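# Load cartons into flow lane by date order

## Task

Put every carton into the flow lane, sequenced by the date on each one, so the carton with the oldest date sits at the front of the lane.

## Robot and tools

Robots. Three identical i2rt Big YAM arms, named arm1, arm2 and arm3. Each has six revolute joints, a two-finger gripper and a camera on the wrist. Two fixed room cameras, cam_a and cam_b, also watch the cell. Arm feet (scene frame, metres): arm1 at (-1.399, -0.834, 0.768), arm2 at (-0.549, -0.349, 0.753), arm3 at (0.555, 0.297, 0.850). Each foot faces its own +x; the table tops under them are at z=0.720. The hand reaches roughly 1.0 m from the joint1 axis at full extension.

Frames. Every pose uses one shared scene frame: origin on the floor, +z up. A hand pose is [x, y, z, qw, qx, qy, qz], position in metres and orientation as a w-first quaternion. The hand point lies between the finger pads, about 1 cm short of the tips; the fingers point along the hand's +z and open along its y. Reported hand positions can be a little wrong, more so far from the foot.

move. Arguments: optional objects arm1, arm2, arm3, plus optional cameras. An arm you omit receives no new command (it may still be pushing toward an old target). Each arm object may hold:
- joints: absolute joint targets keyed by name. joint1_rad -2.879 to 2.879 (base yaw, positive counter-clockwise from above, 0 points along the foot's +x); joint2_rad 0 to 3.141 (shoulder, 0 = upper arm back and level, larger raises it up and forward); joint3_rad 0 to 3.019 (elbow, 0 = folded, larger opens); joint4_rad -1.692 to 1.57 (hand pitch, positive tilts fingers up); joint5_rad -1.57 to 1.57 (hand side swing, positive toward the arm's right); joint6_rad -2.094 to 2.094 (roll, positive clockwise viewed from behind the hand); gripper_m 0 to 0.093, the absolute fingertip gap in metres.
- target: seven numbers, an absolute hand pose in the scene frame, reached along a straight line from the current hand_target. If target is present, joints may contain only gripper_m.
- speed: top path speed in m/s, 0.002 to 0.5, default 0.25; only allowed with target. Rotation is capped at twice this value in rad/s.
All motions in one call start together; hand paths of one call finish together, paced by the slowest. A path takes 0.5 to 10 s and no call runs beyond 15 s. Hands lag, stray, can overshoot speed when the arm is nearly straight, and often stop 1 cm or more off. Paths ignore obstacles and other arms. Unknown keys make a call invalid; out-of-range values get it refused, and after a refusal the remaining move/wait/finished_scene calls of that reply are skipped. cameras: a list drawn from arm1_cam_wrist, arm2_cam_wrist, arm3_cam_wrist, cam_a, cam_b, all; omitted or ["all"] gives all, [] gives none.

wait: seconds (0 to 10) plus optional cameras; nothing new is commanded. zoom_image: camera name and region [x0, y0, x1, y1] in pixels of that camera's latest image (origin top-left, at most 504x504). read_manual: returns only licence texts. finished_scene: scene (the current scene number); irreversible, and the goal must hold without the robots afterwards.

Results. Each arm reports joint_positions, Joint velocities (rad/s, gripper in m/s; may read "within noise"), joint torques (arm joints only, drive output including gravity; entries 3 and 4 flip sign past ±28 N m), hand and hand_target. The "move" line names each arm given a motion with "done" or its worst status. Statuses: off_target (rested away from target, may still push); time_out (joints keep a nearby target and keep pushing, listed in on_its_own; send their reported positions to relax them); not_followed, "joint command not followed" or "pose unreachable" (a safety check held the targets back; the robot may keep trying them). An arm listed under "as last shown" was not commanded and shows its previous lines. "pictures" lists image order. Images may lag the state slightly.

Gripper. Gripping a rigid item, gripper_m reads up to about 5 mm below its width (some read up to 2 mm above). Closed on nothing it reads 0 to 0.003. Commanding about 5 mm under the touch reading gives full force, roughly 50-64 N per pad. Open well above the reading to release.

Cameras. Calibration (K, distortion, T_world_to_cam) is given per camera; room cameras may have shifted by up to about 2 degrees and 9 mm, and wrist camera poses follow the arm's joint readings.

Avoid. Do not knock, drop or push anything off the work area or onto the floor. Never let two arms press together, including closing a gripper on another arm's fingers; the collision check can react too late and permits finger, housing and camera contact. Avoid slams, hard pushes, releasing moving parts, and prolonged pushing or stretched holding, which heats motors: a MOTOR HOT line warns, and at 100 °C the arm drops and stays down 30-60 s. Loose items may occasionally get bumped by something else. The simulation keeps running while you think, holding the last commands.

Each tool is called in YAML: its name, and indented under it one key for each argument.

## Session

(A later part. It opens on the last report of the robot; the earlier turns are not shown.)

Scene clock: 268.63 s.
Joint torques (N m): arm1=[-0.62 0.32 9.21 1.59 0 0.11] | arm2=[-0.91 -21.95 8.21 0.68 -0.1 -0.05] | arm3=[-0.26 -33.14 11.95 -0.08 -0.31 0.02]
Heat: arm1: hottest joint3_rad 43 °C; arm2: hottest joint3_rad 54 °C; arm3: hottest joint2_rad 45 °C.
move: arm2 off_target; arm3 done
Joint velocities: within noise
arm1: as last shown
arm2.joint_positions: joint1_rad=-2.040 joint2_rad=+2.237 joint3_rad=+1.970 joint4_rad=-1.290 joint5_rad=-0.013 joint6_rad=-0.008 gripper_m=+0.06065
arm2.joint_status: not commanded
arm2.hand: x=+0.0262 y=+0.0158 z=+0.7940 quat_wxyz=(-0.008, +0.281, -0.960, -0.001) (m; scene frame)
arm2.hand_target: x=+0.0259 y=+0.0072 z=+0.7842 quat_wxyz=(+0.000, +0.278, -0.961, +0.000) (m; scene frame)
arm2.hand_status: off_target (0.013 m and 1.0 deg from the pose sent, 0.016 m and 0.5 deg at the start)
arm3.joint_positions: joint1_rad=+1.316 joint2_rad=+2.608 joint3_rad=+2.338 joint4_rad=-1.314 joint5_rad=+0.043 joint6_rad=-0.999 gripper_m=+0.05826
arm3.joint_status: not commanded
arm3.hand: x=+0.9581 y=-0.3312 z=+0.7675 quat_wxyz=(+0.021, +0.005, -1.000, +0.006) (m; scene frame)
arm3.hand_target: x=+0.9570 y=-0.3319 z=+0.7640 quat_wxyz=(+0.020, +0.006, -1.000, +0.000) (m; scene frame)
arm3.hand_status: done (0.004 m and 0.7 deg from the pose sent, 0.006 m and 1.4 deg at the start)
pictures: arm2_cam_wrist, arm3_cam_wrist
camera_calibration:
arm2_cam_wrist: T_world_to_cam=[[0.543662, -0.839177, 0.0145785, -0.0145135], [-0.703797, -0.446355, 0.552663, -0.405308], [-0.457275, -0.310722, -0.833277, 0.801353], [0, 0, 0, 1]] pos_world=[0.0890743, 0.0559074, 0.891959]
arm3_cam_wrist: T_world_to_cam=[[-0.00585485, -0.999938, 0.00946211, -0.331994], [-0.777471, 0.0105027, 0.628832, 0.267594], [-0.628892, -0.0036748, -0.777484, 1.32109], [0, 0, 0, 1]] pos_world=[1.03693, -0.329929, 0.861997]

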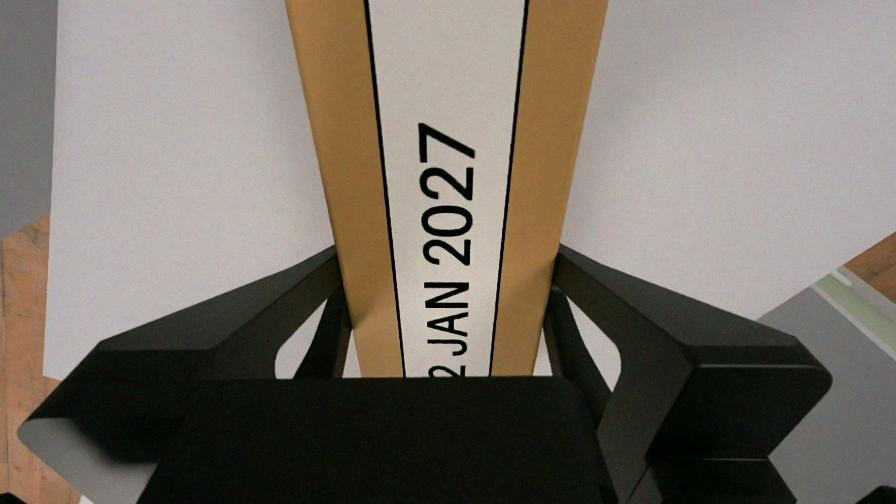

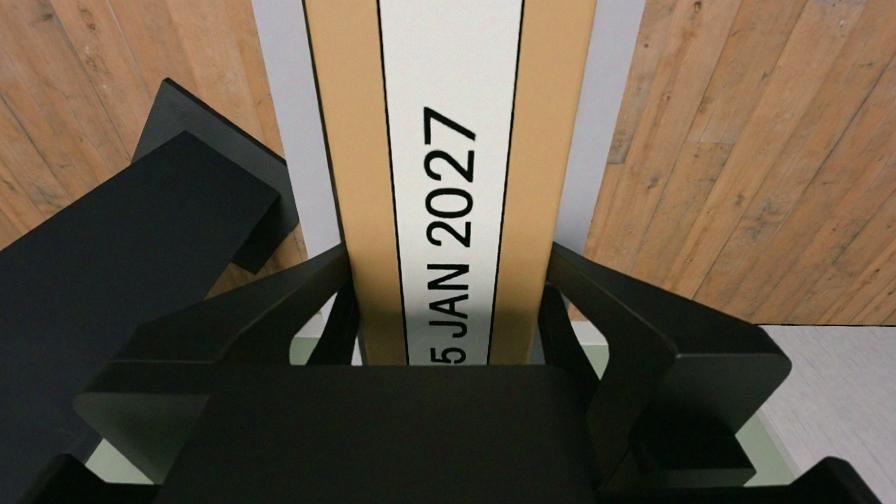

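move:
  arm3: {"joints": {"gripper_m": 0.093}}
  arm2: {"target": [0.026, 0.0055, 0.777, 0.0, -0.2779, 0.9606, 0.0], "speed": 0.05}
  cameras: ["arm2_cam_wrist", "arm3_cam_wrist", "cam_b"]

Scene clock: 272.70 s.
Joint torques (N m): arm1=[-0.62 0.38 9.21 1.61 0.01 0.11] | arm2=[-1.03 -21.42 7.82 0.85 -0.1 -0.07] | arm3=[-0.15 -33.03 11.95 -0.05 -0.11 0]
Heat: arm1: hottest joint3_rad 43 °C; arm2: hottest joint3_rad 53 °C; arm3: hottest joint2_rad 45 °C.
move: arm2 off_target; arm3 done
Joint velocities: within noise
arm1: as last shown
arm2.joint_positions: joint1_rad=-2.041 joint2_rad=+2.235 joint3_rad=+1.962 joint4_rad=-1.278 joint5_rad=-0.013 joint6_rad=-0.008 gripper_m=+0.06065
arm2.joint_status: not commanded
arm2.hand: x=+0.0267 y=+0.0158 z=+0.7922 quat_wxyz=(-0.010, +0.281, -0.960, -0.002) (m; scene frame)
arm2.hand_target: x=+0.0257 y=+0.0054 z=+0.7771 quat_wxyz=(+0.000, +0.278, -0.961, +0.000) (m; scene frame)
arm2.hand_status: off_target (0.018 m and 1.3 deg from the pose sent, 0.020 m and 1.0 deg at the start)
arm3.joint_positions: joint1_rad=+1.316 joint2_rad=+2.608 joint3_rad=+2.338 joint4_rad=-1.316 joint5_rad=+0.038 joint6_rad=-1.000 gripper_m=+0.09293
arm3.joint_status: all done
arm3.hand: x=+0.9587 y=-0.3303 z=+0.7675 quat_wxyz=(+0.019, +0.005, -1.000, +0.003) (m; scene frame)
arm3.hand_target: x=+0.9570 y=-0.3320 z=+0.7640 quat_wxyz=(+0.020, +0.006, -1.000, +0.000) (m; scene frame)
arm3.hand_status: not commanded
pictures: arm2_cam_wrist, arm3_cam_wrist, cam_b
camera_calibration:
arm2_cam_wrist: T_world_to_cam=[[0.543398, -0.839349, 0.0145594, -0.01478], [-0.706563, -0.447929, 0.547839, -0.400133], [-0.453307, -0.307982, -0.836457, 0.802472], [0, 0, 0, 1]] pos_world=[0.0890782, 0.0555101, 0.890657]
arm3_cam_wrist: T_world_to_cam=[[-0.0055938, -0.999974, 0.00463374, -0.327616], [-0.779772, 0.0072629, 0.626022, 0.271302], [-0.626039, -0.000111418, -0.779792, 1.32165], [0, 0, 0, 1]] pos_world=[1.03712, -0.329431, 0.862288]

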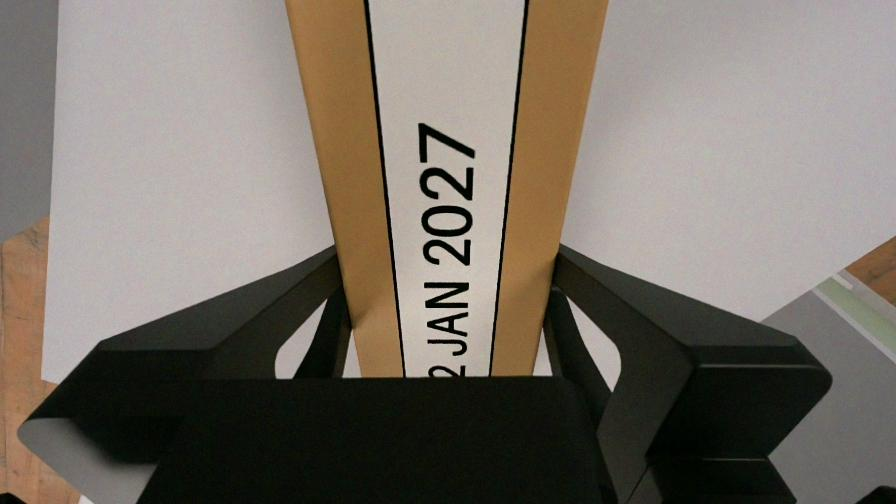

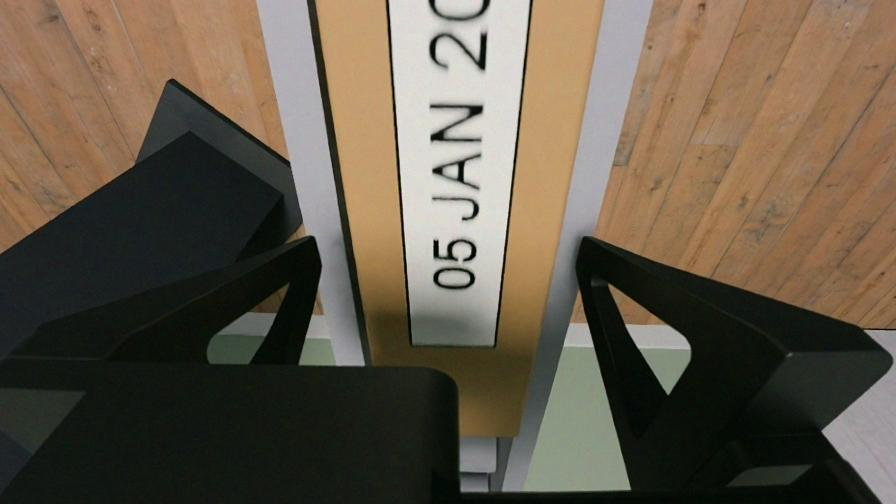

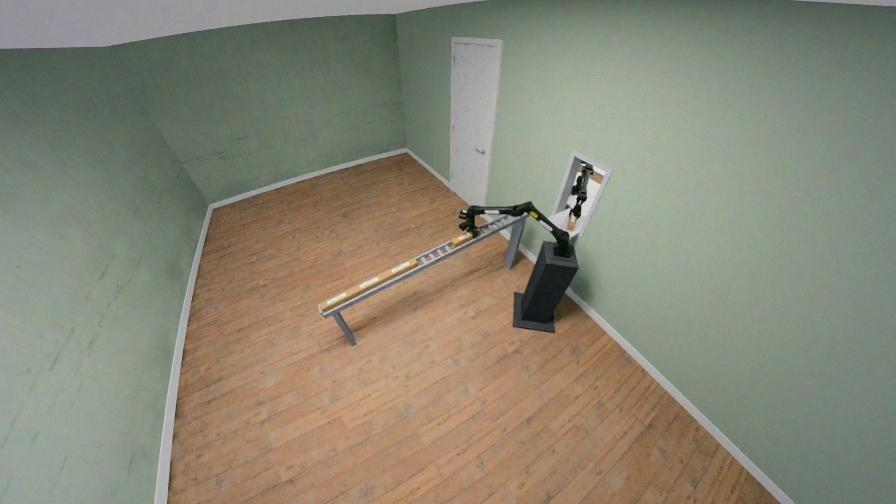

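move:
  arm3: {"target": [0.957, -0.332, 0.88, -0.02, -0.0061, 0.9998, 0.0001], "speed": 0.25}
  arm2: {"target": [0.026, 0.006, 0.786, 0.0, -0.2779, 0.9606, 0.0], "speed": 0.1}
  cameras: ["arm2_cam_wrist"]

move:
  arm2: {"joints": {"gripper_m": 0.093}}
  cameras: ["arm2_cam_wrist", "arm3_cam_wrist", "cam_b"]

Scene clock: 277.83 s.
Joint torques (N m): arm1=[-0.56 0.38 9.24 1.59 0 0.11] | arm2=[-1.08 -22.07 8.77 0.01 -0.09 -0.07] | arm3=[-0.03 -30.74 14.24 -0.02 -0.09 0]
Heat: arm1: hottest joint3_rad 43 °C; arm2: hottest joint3_rad 53 °C; arm3: hottest joint2_rad 46 °C.
move: arm2 off_target; arm3 done
Joint velocities: within noise
arm1: as last shown
arm2.joint_positions: joint1_rad=-2.041 joint2_rad=+2.235 joint3_rad=+1.962 joint4_rad=-1.278 joint5_rad=-0.013 joint6_rad=-0.008 gripper_m=+0.06065
arm2.joint_status: not commanded
arm2.hand: x=+0.0268 y=+0.0158 z=+0.7924 quat_wxyz=(-0.011, +0.281, -0.960, -0.002) (m; scene frame)
arm2.hand_target: x=+0.0260 y=+0.0061 z=+0.7860 quat_wxyz=(+0.000, +0.278, -0.961, +0.000) (m; scene frame)
arm2.hand_status: off_target (0.012 m and 1.3 deg from the pose sent, 0.012 m and 1.3 deg at the start)
arm3.joint_positions: joint1_rad=+1.316 joint2_rad=+2.496 joint3_rad=+2.443 joint4_rad=-1.535 joint5_rad=+0.038 joint6_rad=-1.000 gripper_m=+0.09294
arm3.joint_status: not commanded
arm3.hand: x=+0.9561 y=-0.3268 z=+0.8888 quat_wxyz=(+0.020, +0.005, -1.000, +0.003) (m; scene frame)
arm3.hand_target: x=+0.9567 y=-0.3316 z=+0.8800 quat_wxyz=(+0.020, +0.006, -1.000, +0.000) (m; scene frame)
arm3.hand_status: done (0.010 m and 0.4 deg from the pose sent, 0.113 m and 0.4 deg at the start)
pictures: arm2_cam_wrist
camera_calibration:
arm2_cam_wrist: T_world_to_cam=[[0.543364, -0.83937, 0.014604, -0.0147903], [-0.706915, -0.448098, 0.547248, -0.399613], [-0.452799, -0.307678, -0.836843, 0.803081], [0, 0, 0, 1]] pos_world=[0.0891787, 0.0556104, 0.890956]

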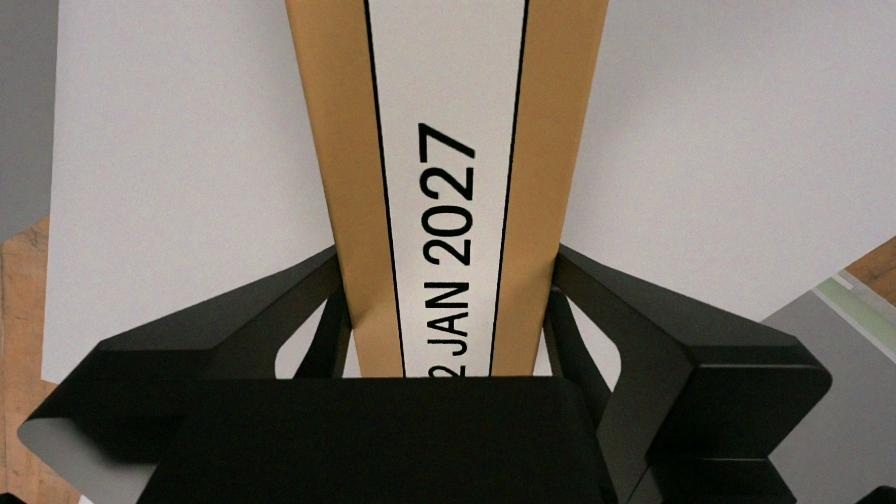

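Scene clock: 278.50 s.
Joint torques (N m): arm1=[-0.56 0.38 9.21 1.62 -0.01 0.11] | arm2=[-1.03 -21.89 8.83 0.01 -0.09 -0.07] | arm3=[-0.09 -31.09 14.27 -0.05 -0.1 -0.01]
Heat: arm1: hottest joint3_rad 43 °C; arm2: hottest joint3_rad 53 °C; arm3: hottest joint2_rad 46 °C.
move: arm2 done
Joint velocities: within noise
arm1.joint_positions: joint1_rad=+0.234 joint2_rad=+0.593 joint3_rad=+1.190 joint4_rad=-1.213 joint5_rad=+0.002 joint6_rad=-0.007 gripper_m=+0.09298
arm1.joint_status: not commanded
arm1.hand: x=-1.4647 y=-1.0908 z=+1.2370 quat_wxyz=(-0.279, -0.700, -0.549, +0.362) (m; scene frame)
arm1.hand_target: x=-1.4690 y=-1.0911 z=+1.2400 quat_wxyz=(-0.280, -0.705, -0.540, +0.365) (m; scene frame)
arm1.hand_status: not commanded
arm2.joint_positions: joint1_rad=-2.042 joint2_rad=+2.235 joint3_rad=+1.962 joint4_rad=-1.278 joint5_rad=-0.013 joint6_rad=-0.008 gripper_m=+0.09288
arm2.joint_status: all done
arm2.hand: x=+0.0272 y=+0.0152 z=+0.7925 quat_wxyz=(-0.011, +0.281, -0.960, -0.002) (m; scene frame)
arm2.hand_target: x=+0.0260 y=+0.0061 z=+0.7860 quat_wxyz=(+0.000, +0.278, -0.961, +0.000) (m; scene frame)
arm2.hand_status: not commanded
arm3: as last shown
pictures: arm2_cam_wrist, arm3_cam_wrist, cam_b
camera_calibration:
arm2_cam_wrist: T_world_to_cam=[[0.542394, -0.839998, 0.0145851, -0.0155405], [-0.707455, -0.447309, 0.547194, -0.399637], [-0.453118, -0.307113, -0.836878, 0.803045], [0, 0, 0, 1]] pos_world=[0.0895779, 0.0548106, 0.890956]
arm3_cam_wrist: T_world_to_cam=[[-0.00565789, -0.999978, 0.00341996, -0.323534], [-0.779229, 0.00655224, 0.626705, 0.191926], [-0.626714, 0.0008809, -0.779249, 1.41516], [0, 0, 0, 1]] pos_world=[1.03463, -0.326031, 0.983589]

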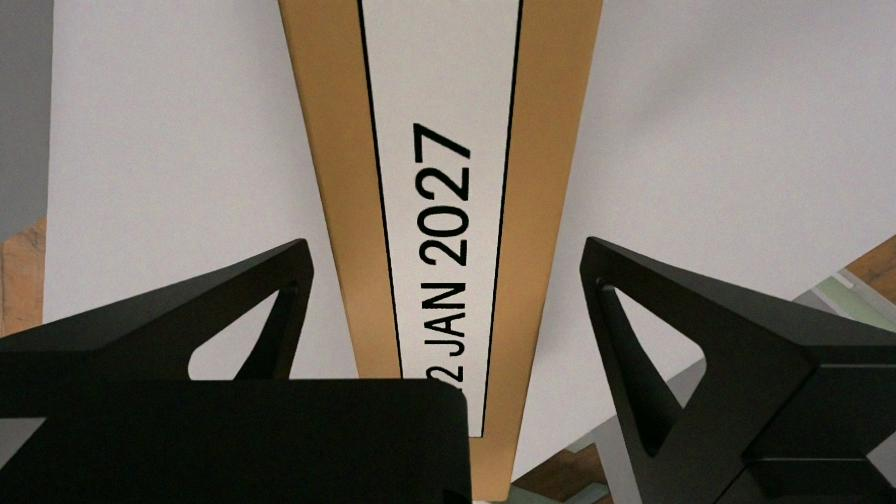

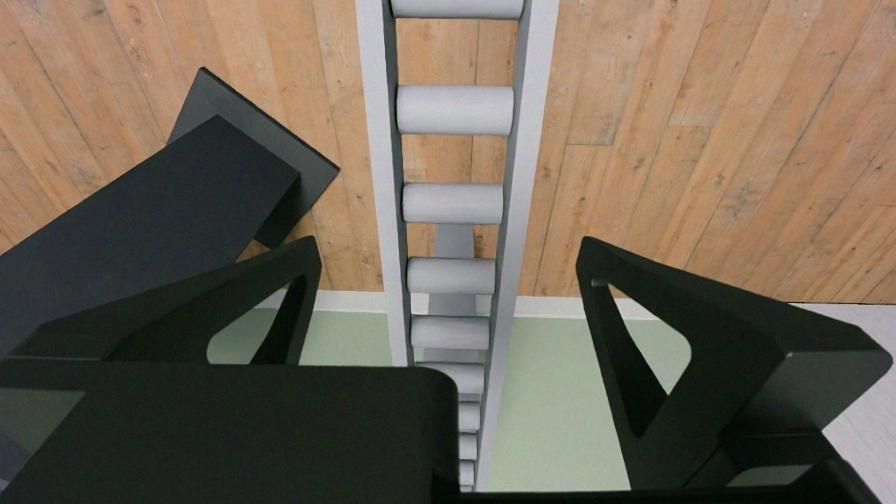

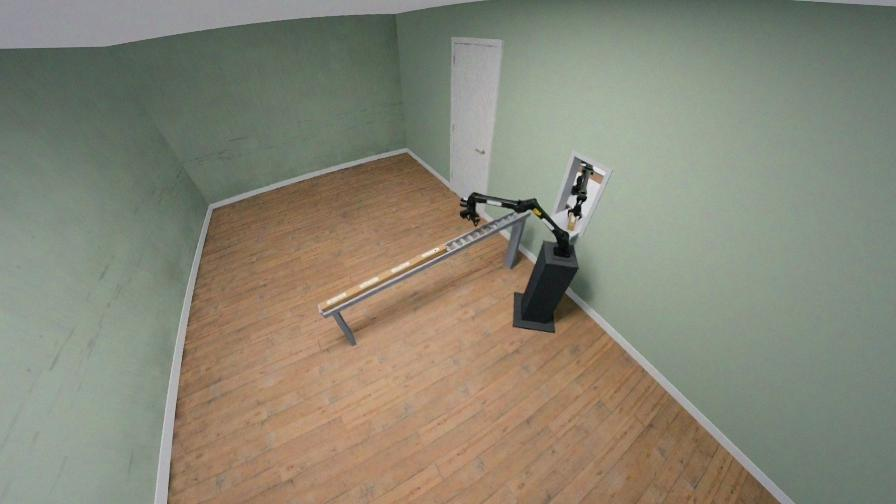

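move:
  arm2: {"target": [-0.18, -0.118, 0.98, 0.0, -0.2779, 0.9606, 0.0], "speed": 0.25}
  arm3: {"joints": {"joint1_rad": -0.344, "joint2_rad": 1.549, "joint3_rad": 1.093, "joint4_rad": -1.141, "joint5_rad": 0.0, "joint6_rad": -0.09}}
  cameras: ["cam_b"]

move:
  arm2: {"joints": {"joint1_rad": 1.304, "joint2_rad": 1.515, "joint3_rad": 1.33, "joint4_rad": -1.371, "joint5_rad": 0.0, "joint6_rad": 0.03}}
  arm3: {"joints": {"joint1_rad": -0.344, "joint2_rad": 1.824, "joint3_rad": 1.545, "joint4_rad": -1.29, "joint5_rad": 0.0, "joint6_rad": -0.09}}
  cameras: ["arm2_cam_wrist", "arm3_cam_wrist", "cam_b"]

Scene clock: 293.27 s.
Joint torques (N m): arm1=[-0.62 0.32 9.22 1.62 0 0.11] | arm2=[-0.97 -11.11 8.54 0.02 -0.1 -0.09] | arm3=[0.26 -16.85 9.85 0.2 -0.05 0.14]
Heat: arm1: hottest joint3_rad 43 °C; arm2: hottest joint3_rad 52 °C; arm3: hottest joint3_rad 47 °C.
move: arm2 off_target; arm3 done
Joint velocities: within noise
arm1: as last shown
arm2.joint_positions: joint1_rad=-2.044 joint2_rad=+1.473 joint3_rad=+1.393 joint4_rad=-1.456 joint5_rad=-0.013 joint6_rad=-0.008 gripper_m=+0.09294
arm2.joint_status: not commanded
arm2.hand: x=-0.1774 y=-0.1107 z=+0.9917 quat_wxyz=(-0.018, +0.280, -0.960, -0.004) (m; scene frame)
arm2.hand_target: x=-0.1801 y=-0.1179 z=+0.9803 quat_wxyz=(+0.000, +0.278, -0.961, +0.000) (m; scene frame)
arm2.hand_status: off_target (0.014 m and 2.1 deg from the pose sent, 0.310 m and 1.3 deg at the start)
arm3.joint_positions: joint1_rad=-0.344 joint2_rad=+1.549 joint3_rad=+1.093 joint4_rad=-1.136 joint5_rad=+0.002 joint6_rad=-0.098 gripper_m=+0.09299
arm3.joint_status: all done
arm3.hand: x=+0.1845 y=+0.0999 z=+0.9461 quat_wxyz=(+0.003, -0.957, -0.291, -0.011) (m; scene frame)
arm3.hand_target: x=+0.1857 y=+0.1003 z=+0.9460 quat_wxyz=(+0.002, -0.958, -0.287, -0.014) (m; scene frame)
arm3.hand_status: not commanded
pictures: cam_b

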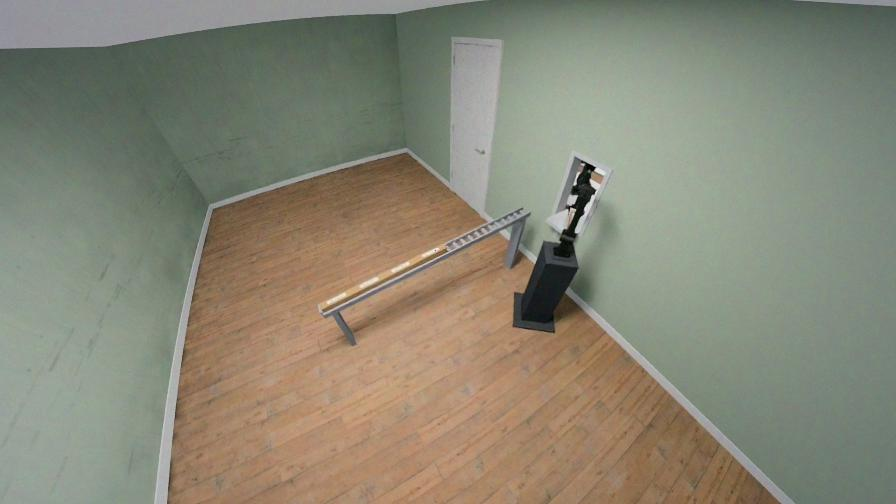

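Scene clock: 295.83 s.
Joint torques (N m): arm1=[-0.56 0.38 9.21 1.61 0 0.11] | arm2=[0.03 -12.34 8.5 0.01 0.01 0.08] | arm3=[-0.03 -22.12 13.48 0.01 -0.04 0.13]
Heat: arm1: hottest joint3_rad 43 °C; arm2: hottest joint3_rad 52 °C; arm3: hottest joint3_rad 48 °C.
move: arm2 done; arm3 done
Joint velocities: within noise
arm1: as last shown
arm2.joint_positions: joint1_rad=+1.303 joint2_rad=+1.519 joint3_rad=+1.348 joint4_rad=-1.362 joint5_rad=-0.001 joint6_rad=+0.020 gripper_m=+0.09299
arm2.joint_status: all done
arm2.hand: x=-0.8797 y=-0.6617 z=+0.9551 quat_wxyz=(+0.015, +0.931, +0.363, -0.015) (m; scene frame)
arm2.hand_target: x=-0.8737 y=-0.6564 z=+0.9500 quat_wxyz=(+0.010, +0.933, +0.359, -0.005) (m; scene frame)
arm2.hand_status: not commanded
arm3.joint_positions: joint1_rad=-0.344 joint2_rad=+1.815 joint3_rad=+1.512 joint4_rad=-1.281 joint5_rad=+0.002 joint6_rad=-0.098 gripper_m=+0.09299
arm3.joint_status: all done
arm3.hand: x=+0.0775 y=+0.0425 z=+0.9708 quat_wxyz=(+0.002, -0.957, -0.291, -0.007) (m; scene frame)
arm3.hand_target: x=+0.0693 y=+0.0379 z=+0.9781 quat_wxyz=(+0.000, -0.958, -0.287, +0.000) (m; scene frame)
arm3.hand_status: not commanded
pictures: arm2_cam_wrist, arm3_cam_wrist, cam_b
camera_calibration:
arm2_cam_wrist: T_world_to_cam=[[-0.680361, 0.732869, -0.00336497, -0.112346], [0.618805, 0.576917, 0.533148, 0.424925], [0.392669, 0.360651, -0.846015, 1.51506], [0, 0, 0, 1]] pos_world=[-0.9343, -0.709221, 1.05484]
arm3_cam_wrist: T_world_to_cam=[[-0.543345, 0.839506, -0.00263545, 0.00982346], [0.666042, 0.432982, 0.607383, -0.657881], [0.511043, 0.328263, -0.794404, 0.840676], [0, 0, 0, 1]] pos_world=[0.0138924, 0.000640977, 1.06745]

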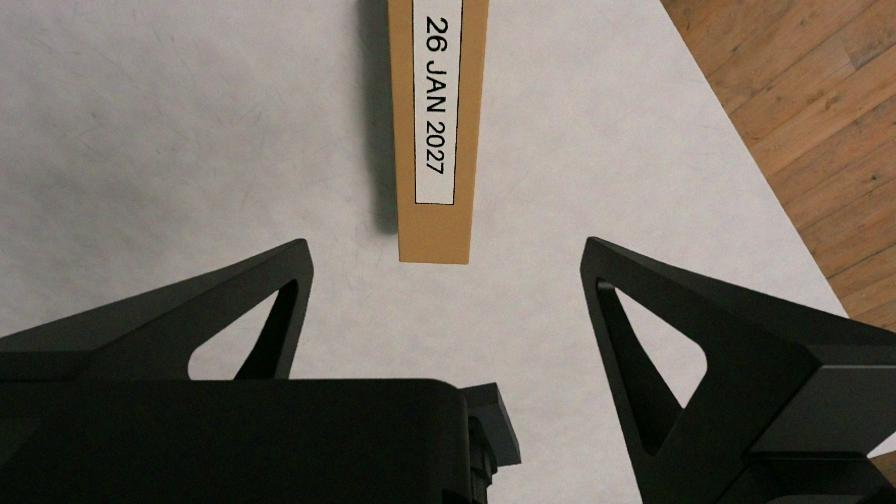

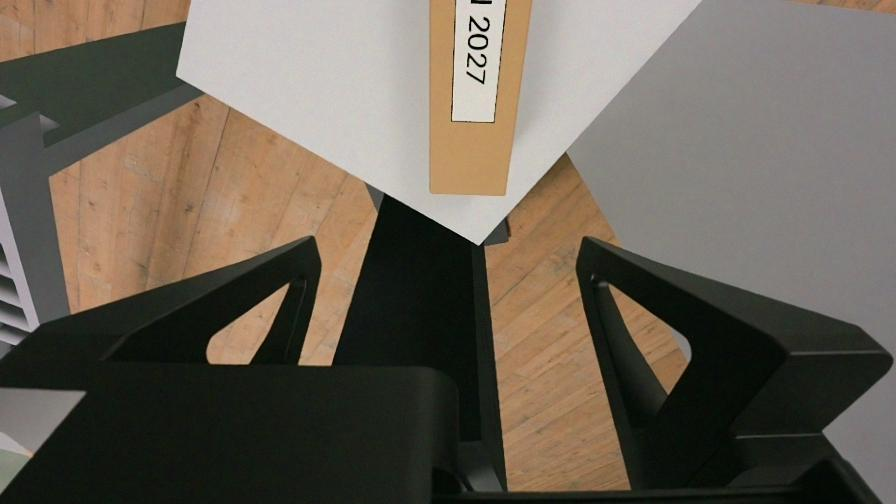

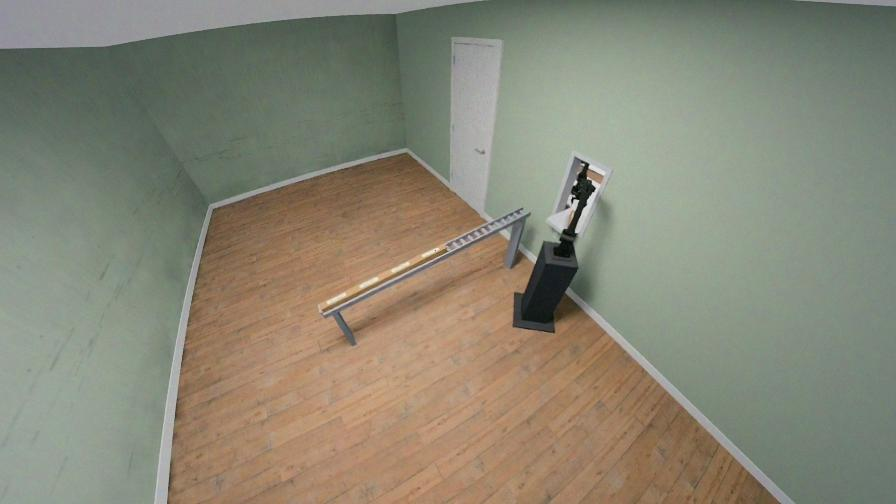

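move:
  arm2: {"target": [-0.884, -0.680, 0.84, 0.0, 0.9363, 0.3511, 0.0], "speed": 0.2}
  arm3: {"target": [-0.003, 0.022, 0.885, -0.0022, -0.9629, -0.2698, 0.008], "speed": 0.2}
  cameras: ["arm2_cam_wrist", "arm3_cam_wrist"]

Scene clock: 324.83 s.
Joint torques (N m): arm1=[-0.62 0.38 9.22 1.59 0 0.11] | arm2=[0.67 -11.28 8.5 0.68 0.06 0.08] | arm3=[-0.62 -25.17 13.7 0.62 -0.06 0.15]
Heat: arm1: hottest joint3_rad 43 °C; arm2: hottest joint3_rad 52 °C; arm3: hottest joint3_rad 49 °C.
move: arm2 done; arm3 off_target
Joint velocities: within noise
arm1: as last shown
arm2.joint_positions: joint1_rad=+1.318 joint2_rad=+1.662 joint3_rad=+1.229 joint4_rad=-1.128 joint5_rad=+0.013 joint6_rad=+0.059 gripper_m=+0.09299
arm2.joint_status: not commanded
arm2.hand: x=-0.8885 y=-0.6782 z=+0.8491 quat_wxyz=(+0.003, +0.936, +0.352, -0.005) (m; scene frame)
arm2.hand_target: x=-0.8839 y=-0.6798 z=+0.8401 quat_wxyz=(+0.000, +0.936, +0.351, +0.000) (m; scene frame)
arm2.hand_status: done (0.010 m and 0.7 deg from the pose sent, 0.117 m and 2.8 deg at the start)
arm3.joint_positions: joint1_rad=-0.369 joint2_rad=+2.054 joint3_rad=+1.640 joint4_rad=-1.163 joint5_rad=+0.002 joint6_rad=-0.095 gripper_m=+0.09299
arm3.joint_status: not commanded
arm3.hand: x=+0.0132 y=+0.0252 z=+0.8838 quat_wxyz=(+0.001, -0.961, -0.278, -0.004) (m; scene frame)
arm3.hand_target: x=-0.0026 y=+0.0223 z=+0.8852 quat_wxyz=(-0.002, -0.963, -0.270, +0.008) (m; scene frame)
arm3.hand_status: off_target (0.017 m and 1.7 deg from the pose sent, 0.120 m and 3.1 deg at the start)
pictures: arm2_cam_wrist, arm3_cam_wrist
camera_calibration:
arm2_cam_wrist: T_world_to_cam=[[-0.662336, 0.74913, 0.0107278, -0.0914804], [0.626697, 0.546127, 0.555874, 0.463263], [0.410563, 0.374898, -0.831197, 1.44766], [0, 0, 0, 1]] pos_world=[-0.945274, -0.727197, 0.946759]
arm3_cam_wrist: T_world_to_cam=[[-0.520092, 0.854107, -0.00246638, -0.0116008], [0.68107, 0.416464, 0.602247, -0.54981], [0.51541, 0.311544, -0.798306, 0.813906], [0, 0, 0, 1]] pos_world=[-0.0510697, -0.0146833, 0.980839]

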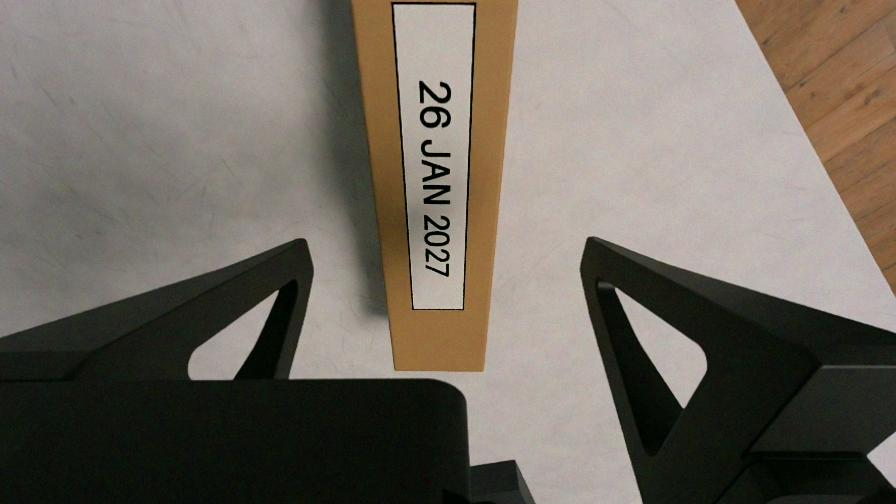

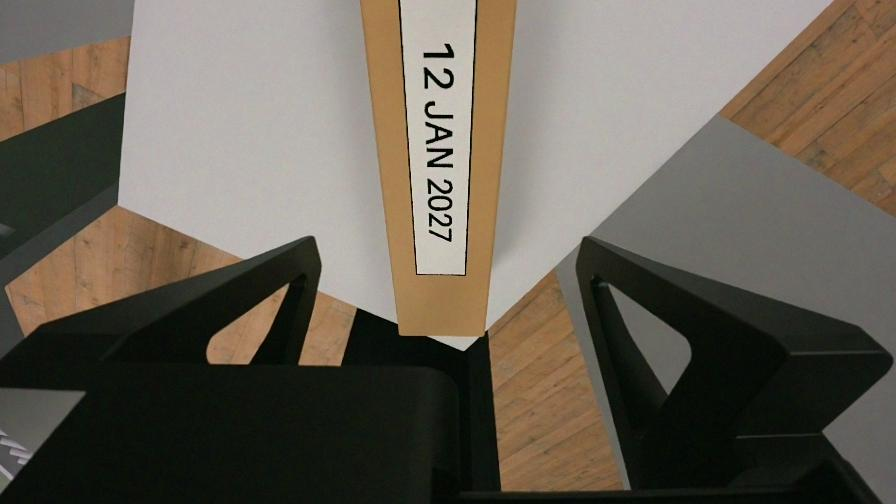

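move:
  arm2: {"target": [-0.8805, -0.681, 0.798, 0.0, 0.9363, 0.3511, 0.0], "speed": 0.15}
  arm3: {"target": [0.002, 0.0215, 0.838, -0.0022, -0.9629, -0.2698, 0.008], "speed": 0.15}
  cameras: ["arm2_cam_wrist", "arm3_cam_wrist"]

Scene clock: 347.70 s.
Joint torques (N m): arm1=[-0.5 0.38 9.21 1.61 0 0.11] | arm2=[0.79 -11.87 7.53 0.83 0.05 0.09] | arm3=[-0.09 -24.64 9.95 0.79 -0.05 0.15]
Heat: arm1: hottest joint3_rad 43 °C; arm2: hottest joint3_rad 51 °C; arm3: hottest joint3_rad 48 °C.
move: arm2 off_target; arm3 off_target
Joint velocities: within noise
arm1: as last shown
arm2.joint_positions: joint1_rad=+1.322 joint2_rad=+1.710 joint3_rad=+1.174 joint4_rad=-1.019 joint5_rad=+0.013 joint6_rad=+0.064 gripper_m=+0.09299
arm2.joint_status: not commanded
arm2.hand: x=-0.8872 y=-0.6805 z=+0.8092 quat_wxyz=(+0.004, +0.936, +0.351, -0.008) (m; scene frame)
arm2.hand_target: x=-0.8805 y=-0.6807 z=+0.7982 quat_wxyz=(+0.000, +0.936, +0.351, +0.000) (m; scene frame)
arm2.hand_status: off_target (0.013 m and 1.0 deg from the pose sent, 0.052 m and 0.7 deg at the start)
arm3.joint_positions: joint1_rad=-0.369 joint2_rad=+2.093 joint3_rad=+1.619 joint4_rad=-1.063 joint5_rad=+0.002 joint6_rad=-0.091 gripper_m=+0.09299
arm3.joint_status: not commanded
arm3.hand: x=+0.0028 y=+0.0199 z=+0.8540 quat_wxyz=(-0.003, -0.961, -0.276, +0.016) (m; scene frame)
arm3.hand_target: x=+0.0024 y=+0.0217 z=+0.8382 quat_wxyz=(-0.002, -0.963, -0.270, +0.008) (m; scene frame)
arm3.hand_status: off_target (0.016 m and 1.1 deg from the pose sent, 0.047 m and 1.7 deg at the start)
pictures: arm2_cam_wrist, arm3_cam_wrist
camera_calibration:
arm2_cam_wrist: T_world_to_cam=[[-0.66138, 0.74998, 0.010351, -0.0867194], [0.629603, 0.547618, 0.551103, 0.493245], [0.407648, 0.371006, -0.834373, 1.41218], [0, 0, 0, 1]] pos_world=[-0.943577, -0.729, 0.907356]
arm3_cam_wrist: T_world_to_cam=[[-0.516504, 0.856285, 0.000638466, -0.0152822], [0.703806, 0.424105, 0.569906, -0.495235], [0.487731, 0.294808, -0.82171, 0.817485], [0, 0, 0, 1]] pos_world=[-0.0580566, -0.0178834, 0.953982]

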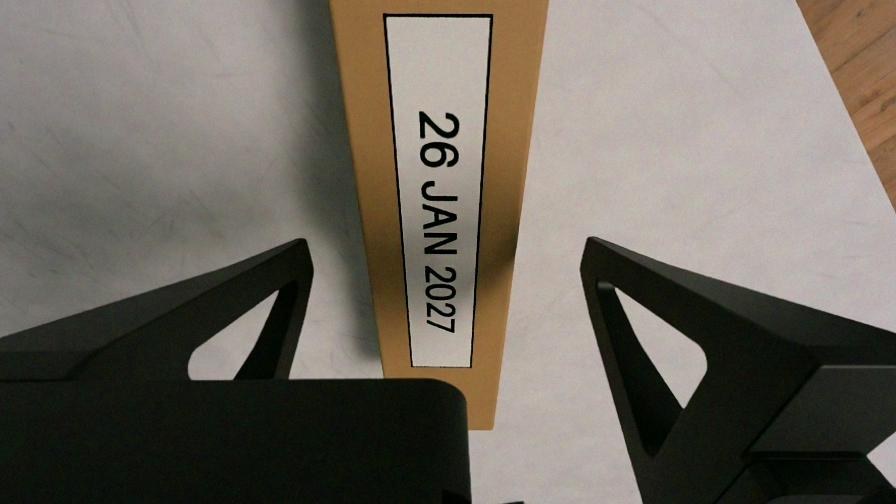

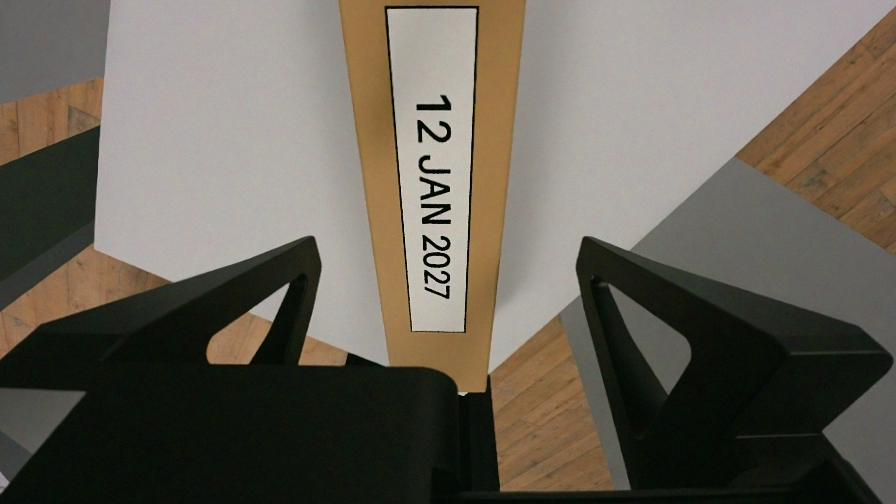

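move:
  arm2: {"target": [-0.8785, -0.6795, 0.762, 0.0, 0.9363, 0.3511, 0.0], "speed": 0.12}
  arm3: {"target": [0.0145, 0.0198, 0.805, -0.0022, -0.9629, -0.2698, 0.008], "speed": 0.12}
  cameras: ["arm2_cam_wrist", "arm3_cam_wrist"]

Scene clock: 365.07 s.
Joint torques (N m): arm1=[-0.56 0.32 9.22 1.61 0 0.11] | arm2=[0.73 -11.87 7.09 0.83 0.05 0.09] | arm3=[0.73 -24.12 9.33 0.8 -0.04 0.15]
Heat: arm1: hottest joint3_rad 43 °C; arm2: hottest joint3_rad 51 °C; arm3: hottest joint3_rad 47 °C.
move: arm2 off_target; arm3 off_target
Joint velocities: within noise
arm1: as last shown
arm2.joint_positions: joint1_rad=+1.322 joint2_rad=+1.758 joint3_rad=+1.130 joint4_rad=-0.926 joint5_rad=+0.013 joint6_rad=+0.064 gripper_m=+0.09299
arm2.joint_status: not commanded
arm2.hand: x=-0.8858 y=-0.6799 z=+0.7735 quat_wxyz=(+0.005, +0.936, +0.351, -0.008) (m; scene frame)
arm2.hand_target: x=-0.8785 y=-0.6792 z=+0.7624 quat_wxyz=(+0.000, +0.936, +0.351, +0.000) (m; scene frame)
arm2.hand_status: off_target (0.014 m and 1.1 deg from the pose sent, 0.048 m and 1.0 deg at the start)
arm3.joint_positions: joint1_rad=-0.369 joint2_rad=+2.111 joint3_rad=+1.559 joint4_rad=-0.980 joint5_rad=+0.002 joint6_rad=-0.080 gripper_m=+0.09299
arm3.joint_status: not commanded
arm3.hand: x=+0.0102 y=+0.0236 z=+0.8231 quat_wxyz=(-0.003, -0.963, -0.270, +0.018) (m; scene frame)
arm3.hand_target: x=+0.0150 y=+0.0202 z=+0.8052 quat_wxyz=(-0.002, -0.963, -0.270, +0.008) (m; scene frame)
arm3.hand_status: off_target (0.019 m and 1.1 deg from the pose sent, 0.050 m and 1.1 deg at the start)
pictures: arm2_cam_wrist, arm3_cam_wrist
camera_calibration:
arm2_cam_wrist: T_world_to_cam=[[-0.661073, 0.750253, 0.0102073, -0.085336], [0.630263, 0.547861, 0.550106, 0.513269], [0.407126, 0.370093, -0.835032, 1.38107], [0, 0, 0, 1]] pos_world=[-0.942177, -0.728301, 0.871756]
arm3_cam_wrist: T_world_to_cam=[[-0.506655, 0.862149, 0.000523967, -0.0147306], [0.71087, 0.417409, 0.566069, -0.481074], [0.487817, 0.287174, -0.824358, 0.789761], [0, 0, 0, 1]] pos_world=[-0.0507409, -0.0132939, 0.923375]

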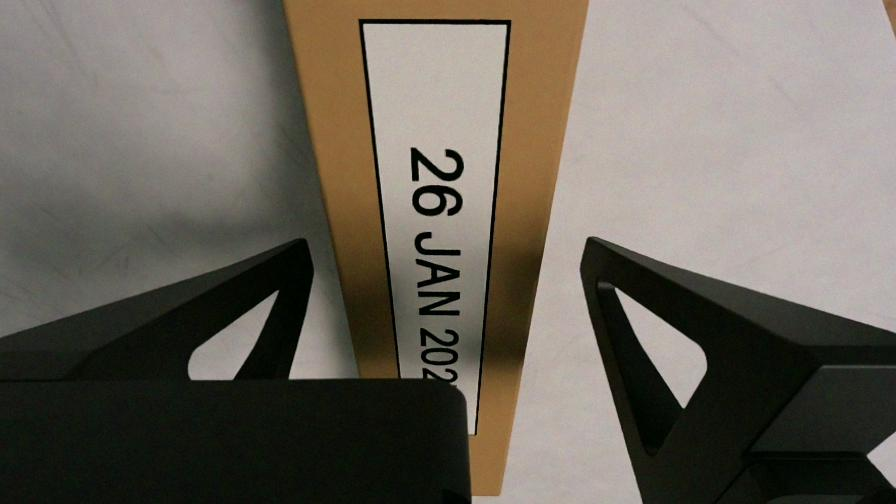

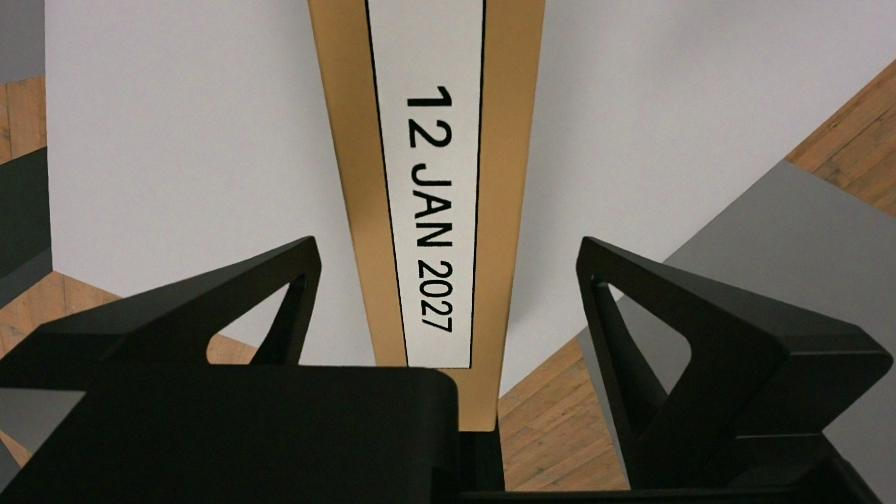

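move:
  arm2: {"joints": {"gripper_m": 0.045}}
  arm3: {"target": [0.0165, 0.017, 0.787, -0.0022, -0.9629, -0.2698, 0.008], "speed": 0.12}
  cameras: ["arm2_cam_wrist", "arm3_cam_wrist"]

Scene clock: 375.23 s.
Joint torques (N m): arm1=[-0.56 0.32 9.2 1.59 0 0.11] | arm2=[0.62 -12.51 7.09 0.81 0.05 0.08] | arm3=[0.97 -24.29 9.18 0.83 -0.03 0.15]
Heat: arm1: hottest joint3_rad 44 °C; arm2: hottest joint3_rad 50 °C; arm3: hottest joint3_rad 46 °C.
move: arm2 off_target; arm3 off_target
Joint velocities: within noise
arm1: as last shown
arm2.joint_positions: joint1_rad=+1.324 joint2_rad=+1.758 joint3_rad=+1.130 joint4_rad=-0.925 joint5_rad=+0.013 joint6_rad=+0.065 gripper_m=+0.06053
arm2.joint_status: gripper_m off_target (ended at +0.06055, target +0.04500)
arm2.hand: x=-0.8851 y=-0.6808 z=+0.7735 quat_wxyz=(+0.005, +0.936, +0.352, -0.008) (m; scene frame)
arm2.hand_target: x=-0.8785 y=-0.6792 z=+0.7624 quat_wxyz=(+0.000, +0.936, +0.351, +0.000) (m; scene frame)
arm2.hand_status: not commanded
arm3.joint_positions: joint1_rad=-0.367 joint2_rad=+2.136 joint3_rad=+1.549 joint4_rad=-0.944 joint5_rad=+0.002 joint6_rad=-0.074 gripper_m=+0.09299
arm3.joint_status: not commanded
arm3.hand: x=+0.0105 y=+0.0222 z=+0.8057 quat_wxyz=(-0.003, -0.963, -0.268, +0.019) (m; scene frame)
arm3.hand_target: x=+0.0169 y=+0.0174 z=+0.7875 quat_wxyz=(-0.002, -0.963, -0.270, +0.008) (m; scene frame)
arm3.hand_status: off_target (0.020 m and 1.2 deg from the pose sent, 0.037 m and 1.2 deg at the start)
pictures: arm2_cam_wrist, arm3_cam_wrist
camera_calibration:
arm2_cam_wrist: T_world_to_cam=[[-0.661938, 0.749489, 0.0102229, -0.085518], [0.629932, 0.548852, 0.549497, 0.514146], [0.406231, 0.370172, -0.835433, 1.38072], [0, 0, 0, 1]] pos_world=[-0.941378, -0.729201, 0.871855]
arm3_cam_wrist: T_world_to_cam=[[-0.503645, 0.863911, 0.000389273, -0.0132664], [0.712833, 0.415315, 0.565139, -0.470197], [0.488068, 0.284907, -0.824995, 0.776175], [0, 0, 0, 1]] pos_world=[-0.0503362, -0.0143971, 0.906073]

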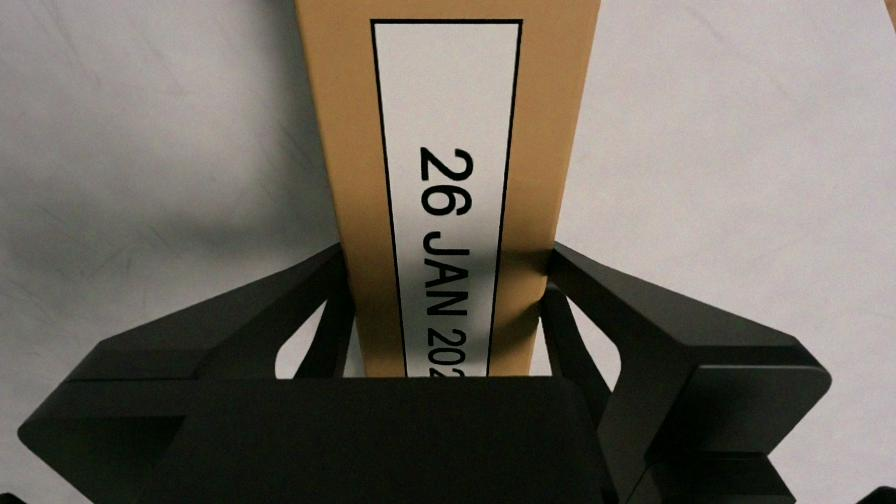

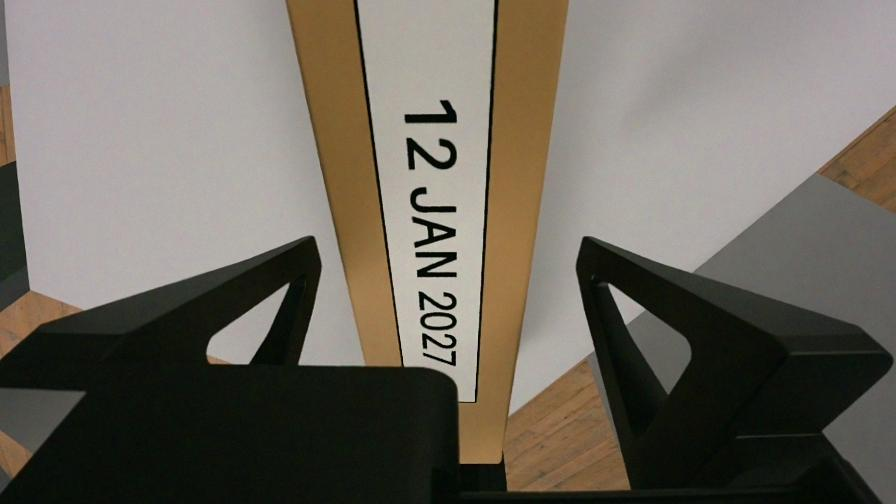

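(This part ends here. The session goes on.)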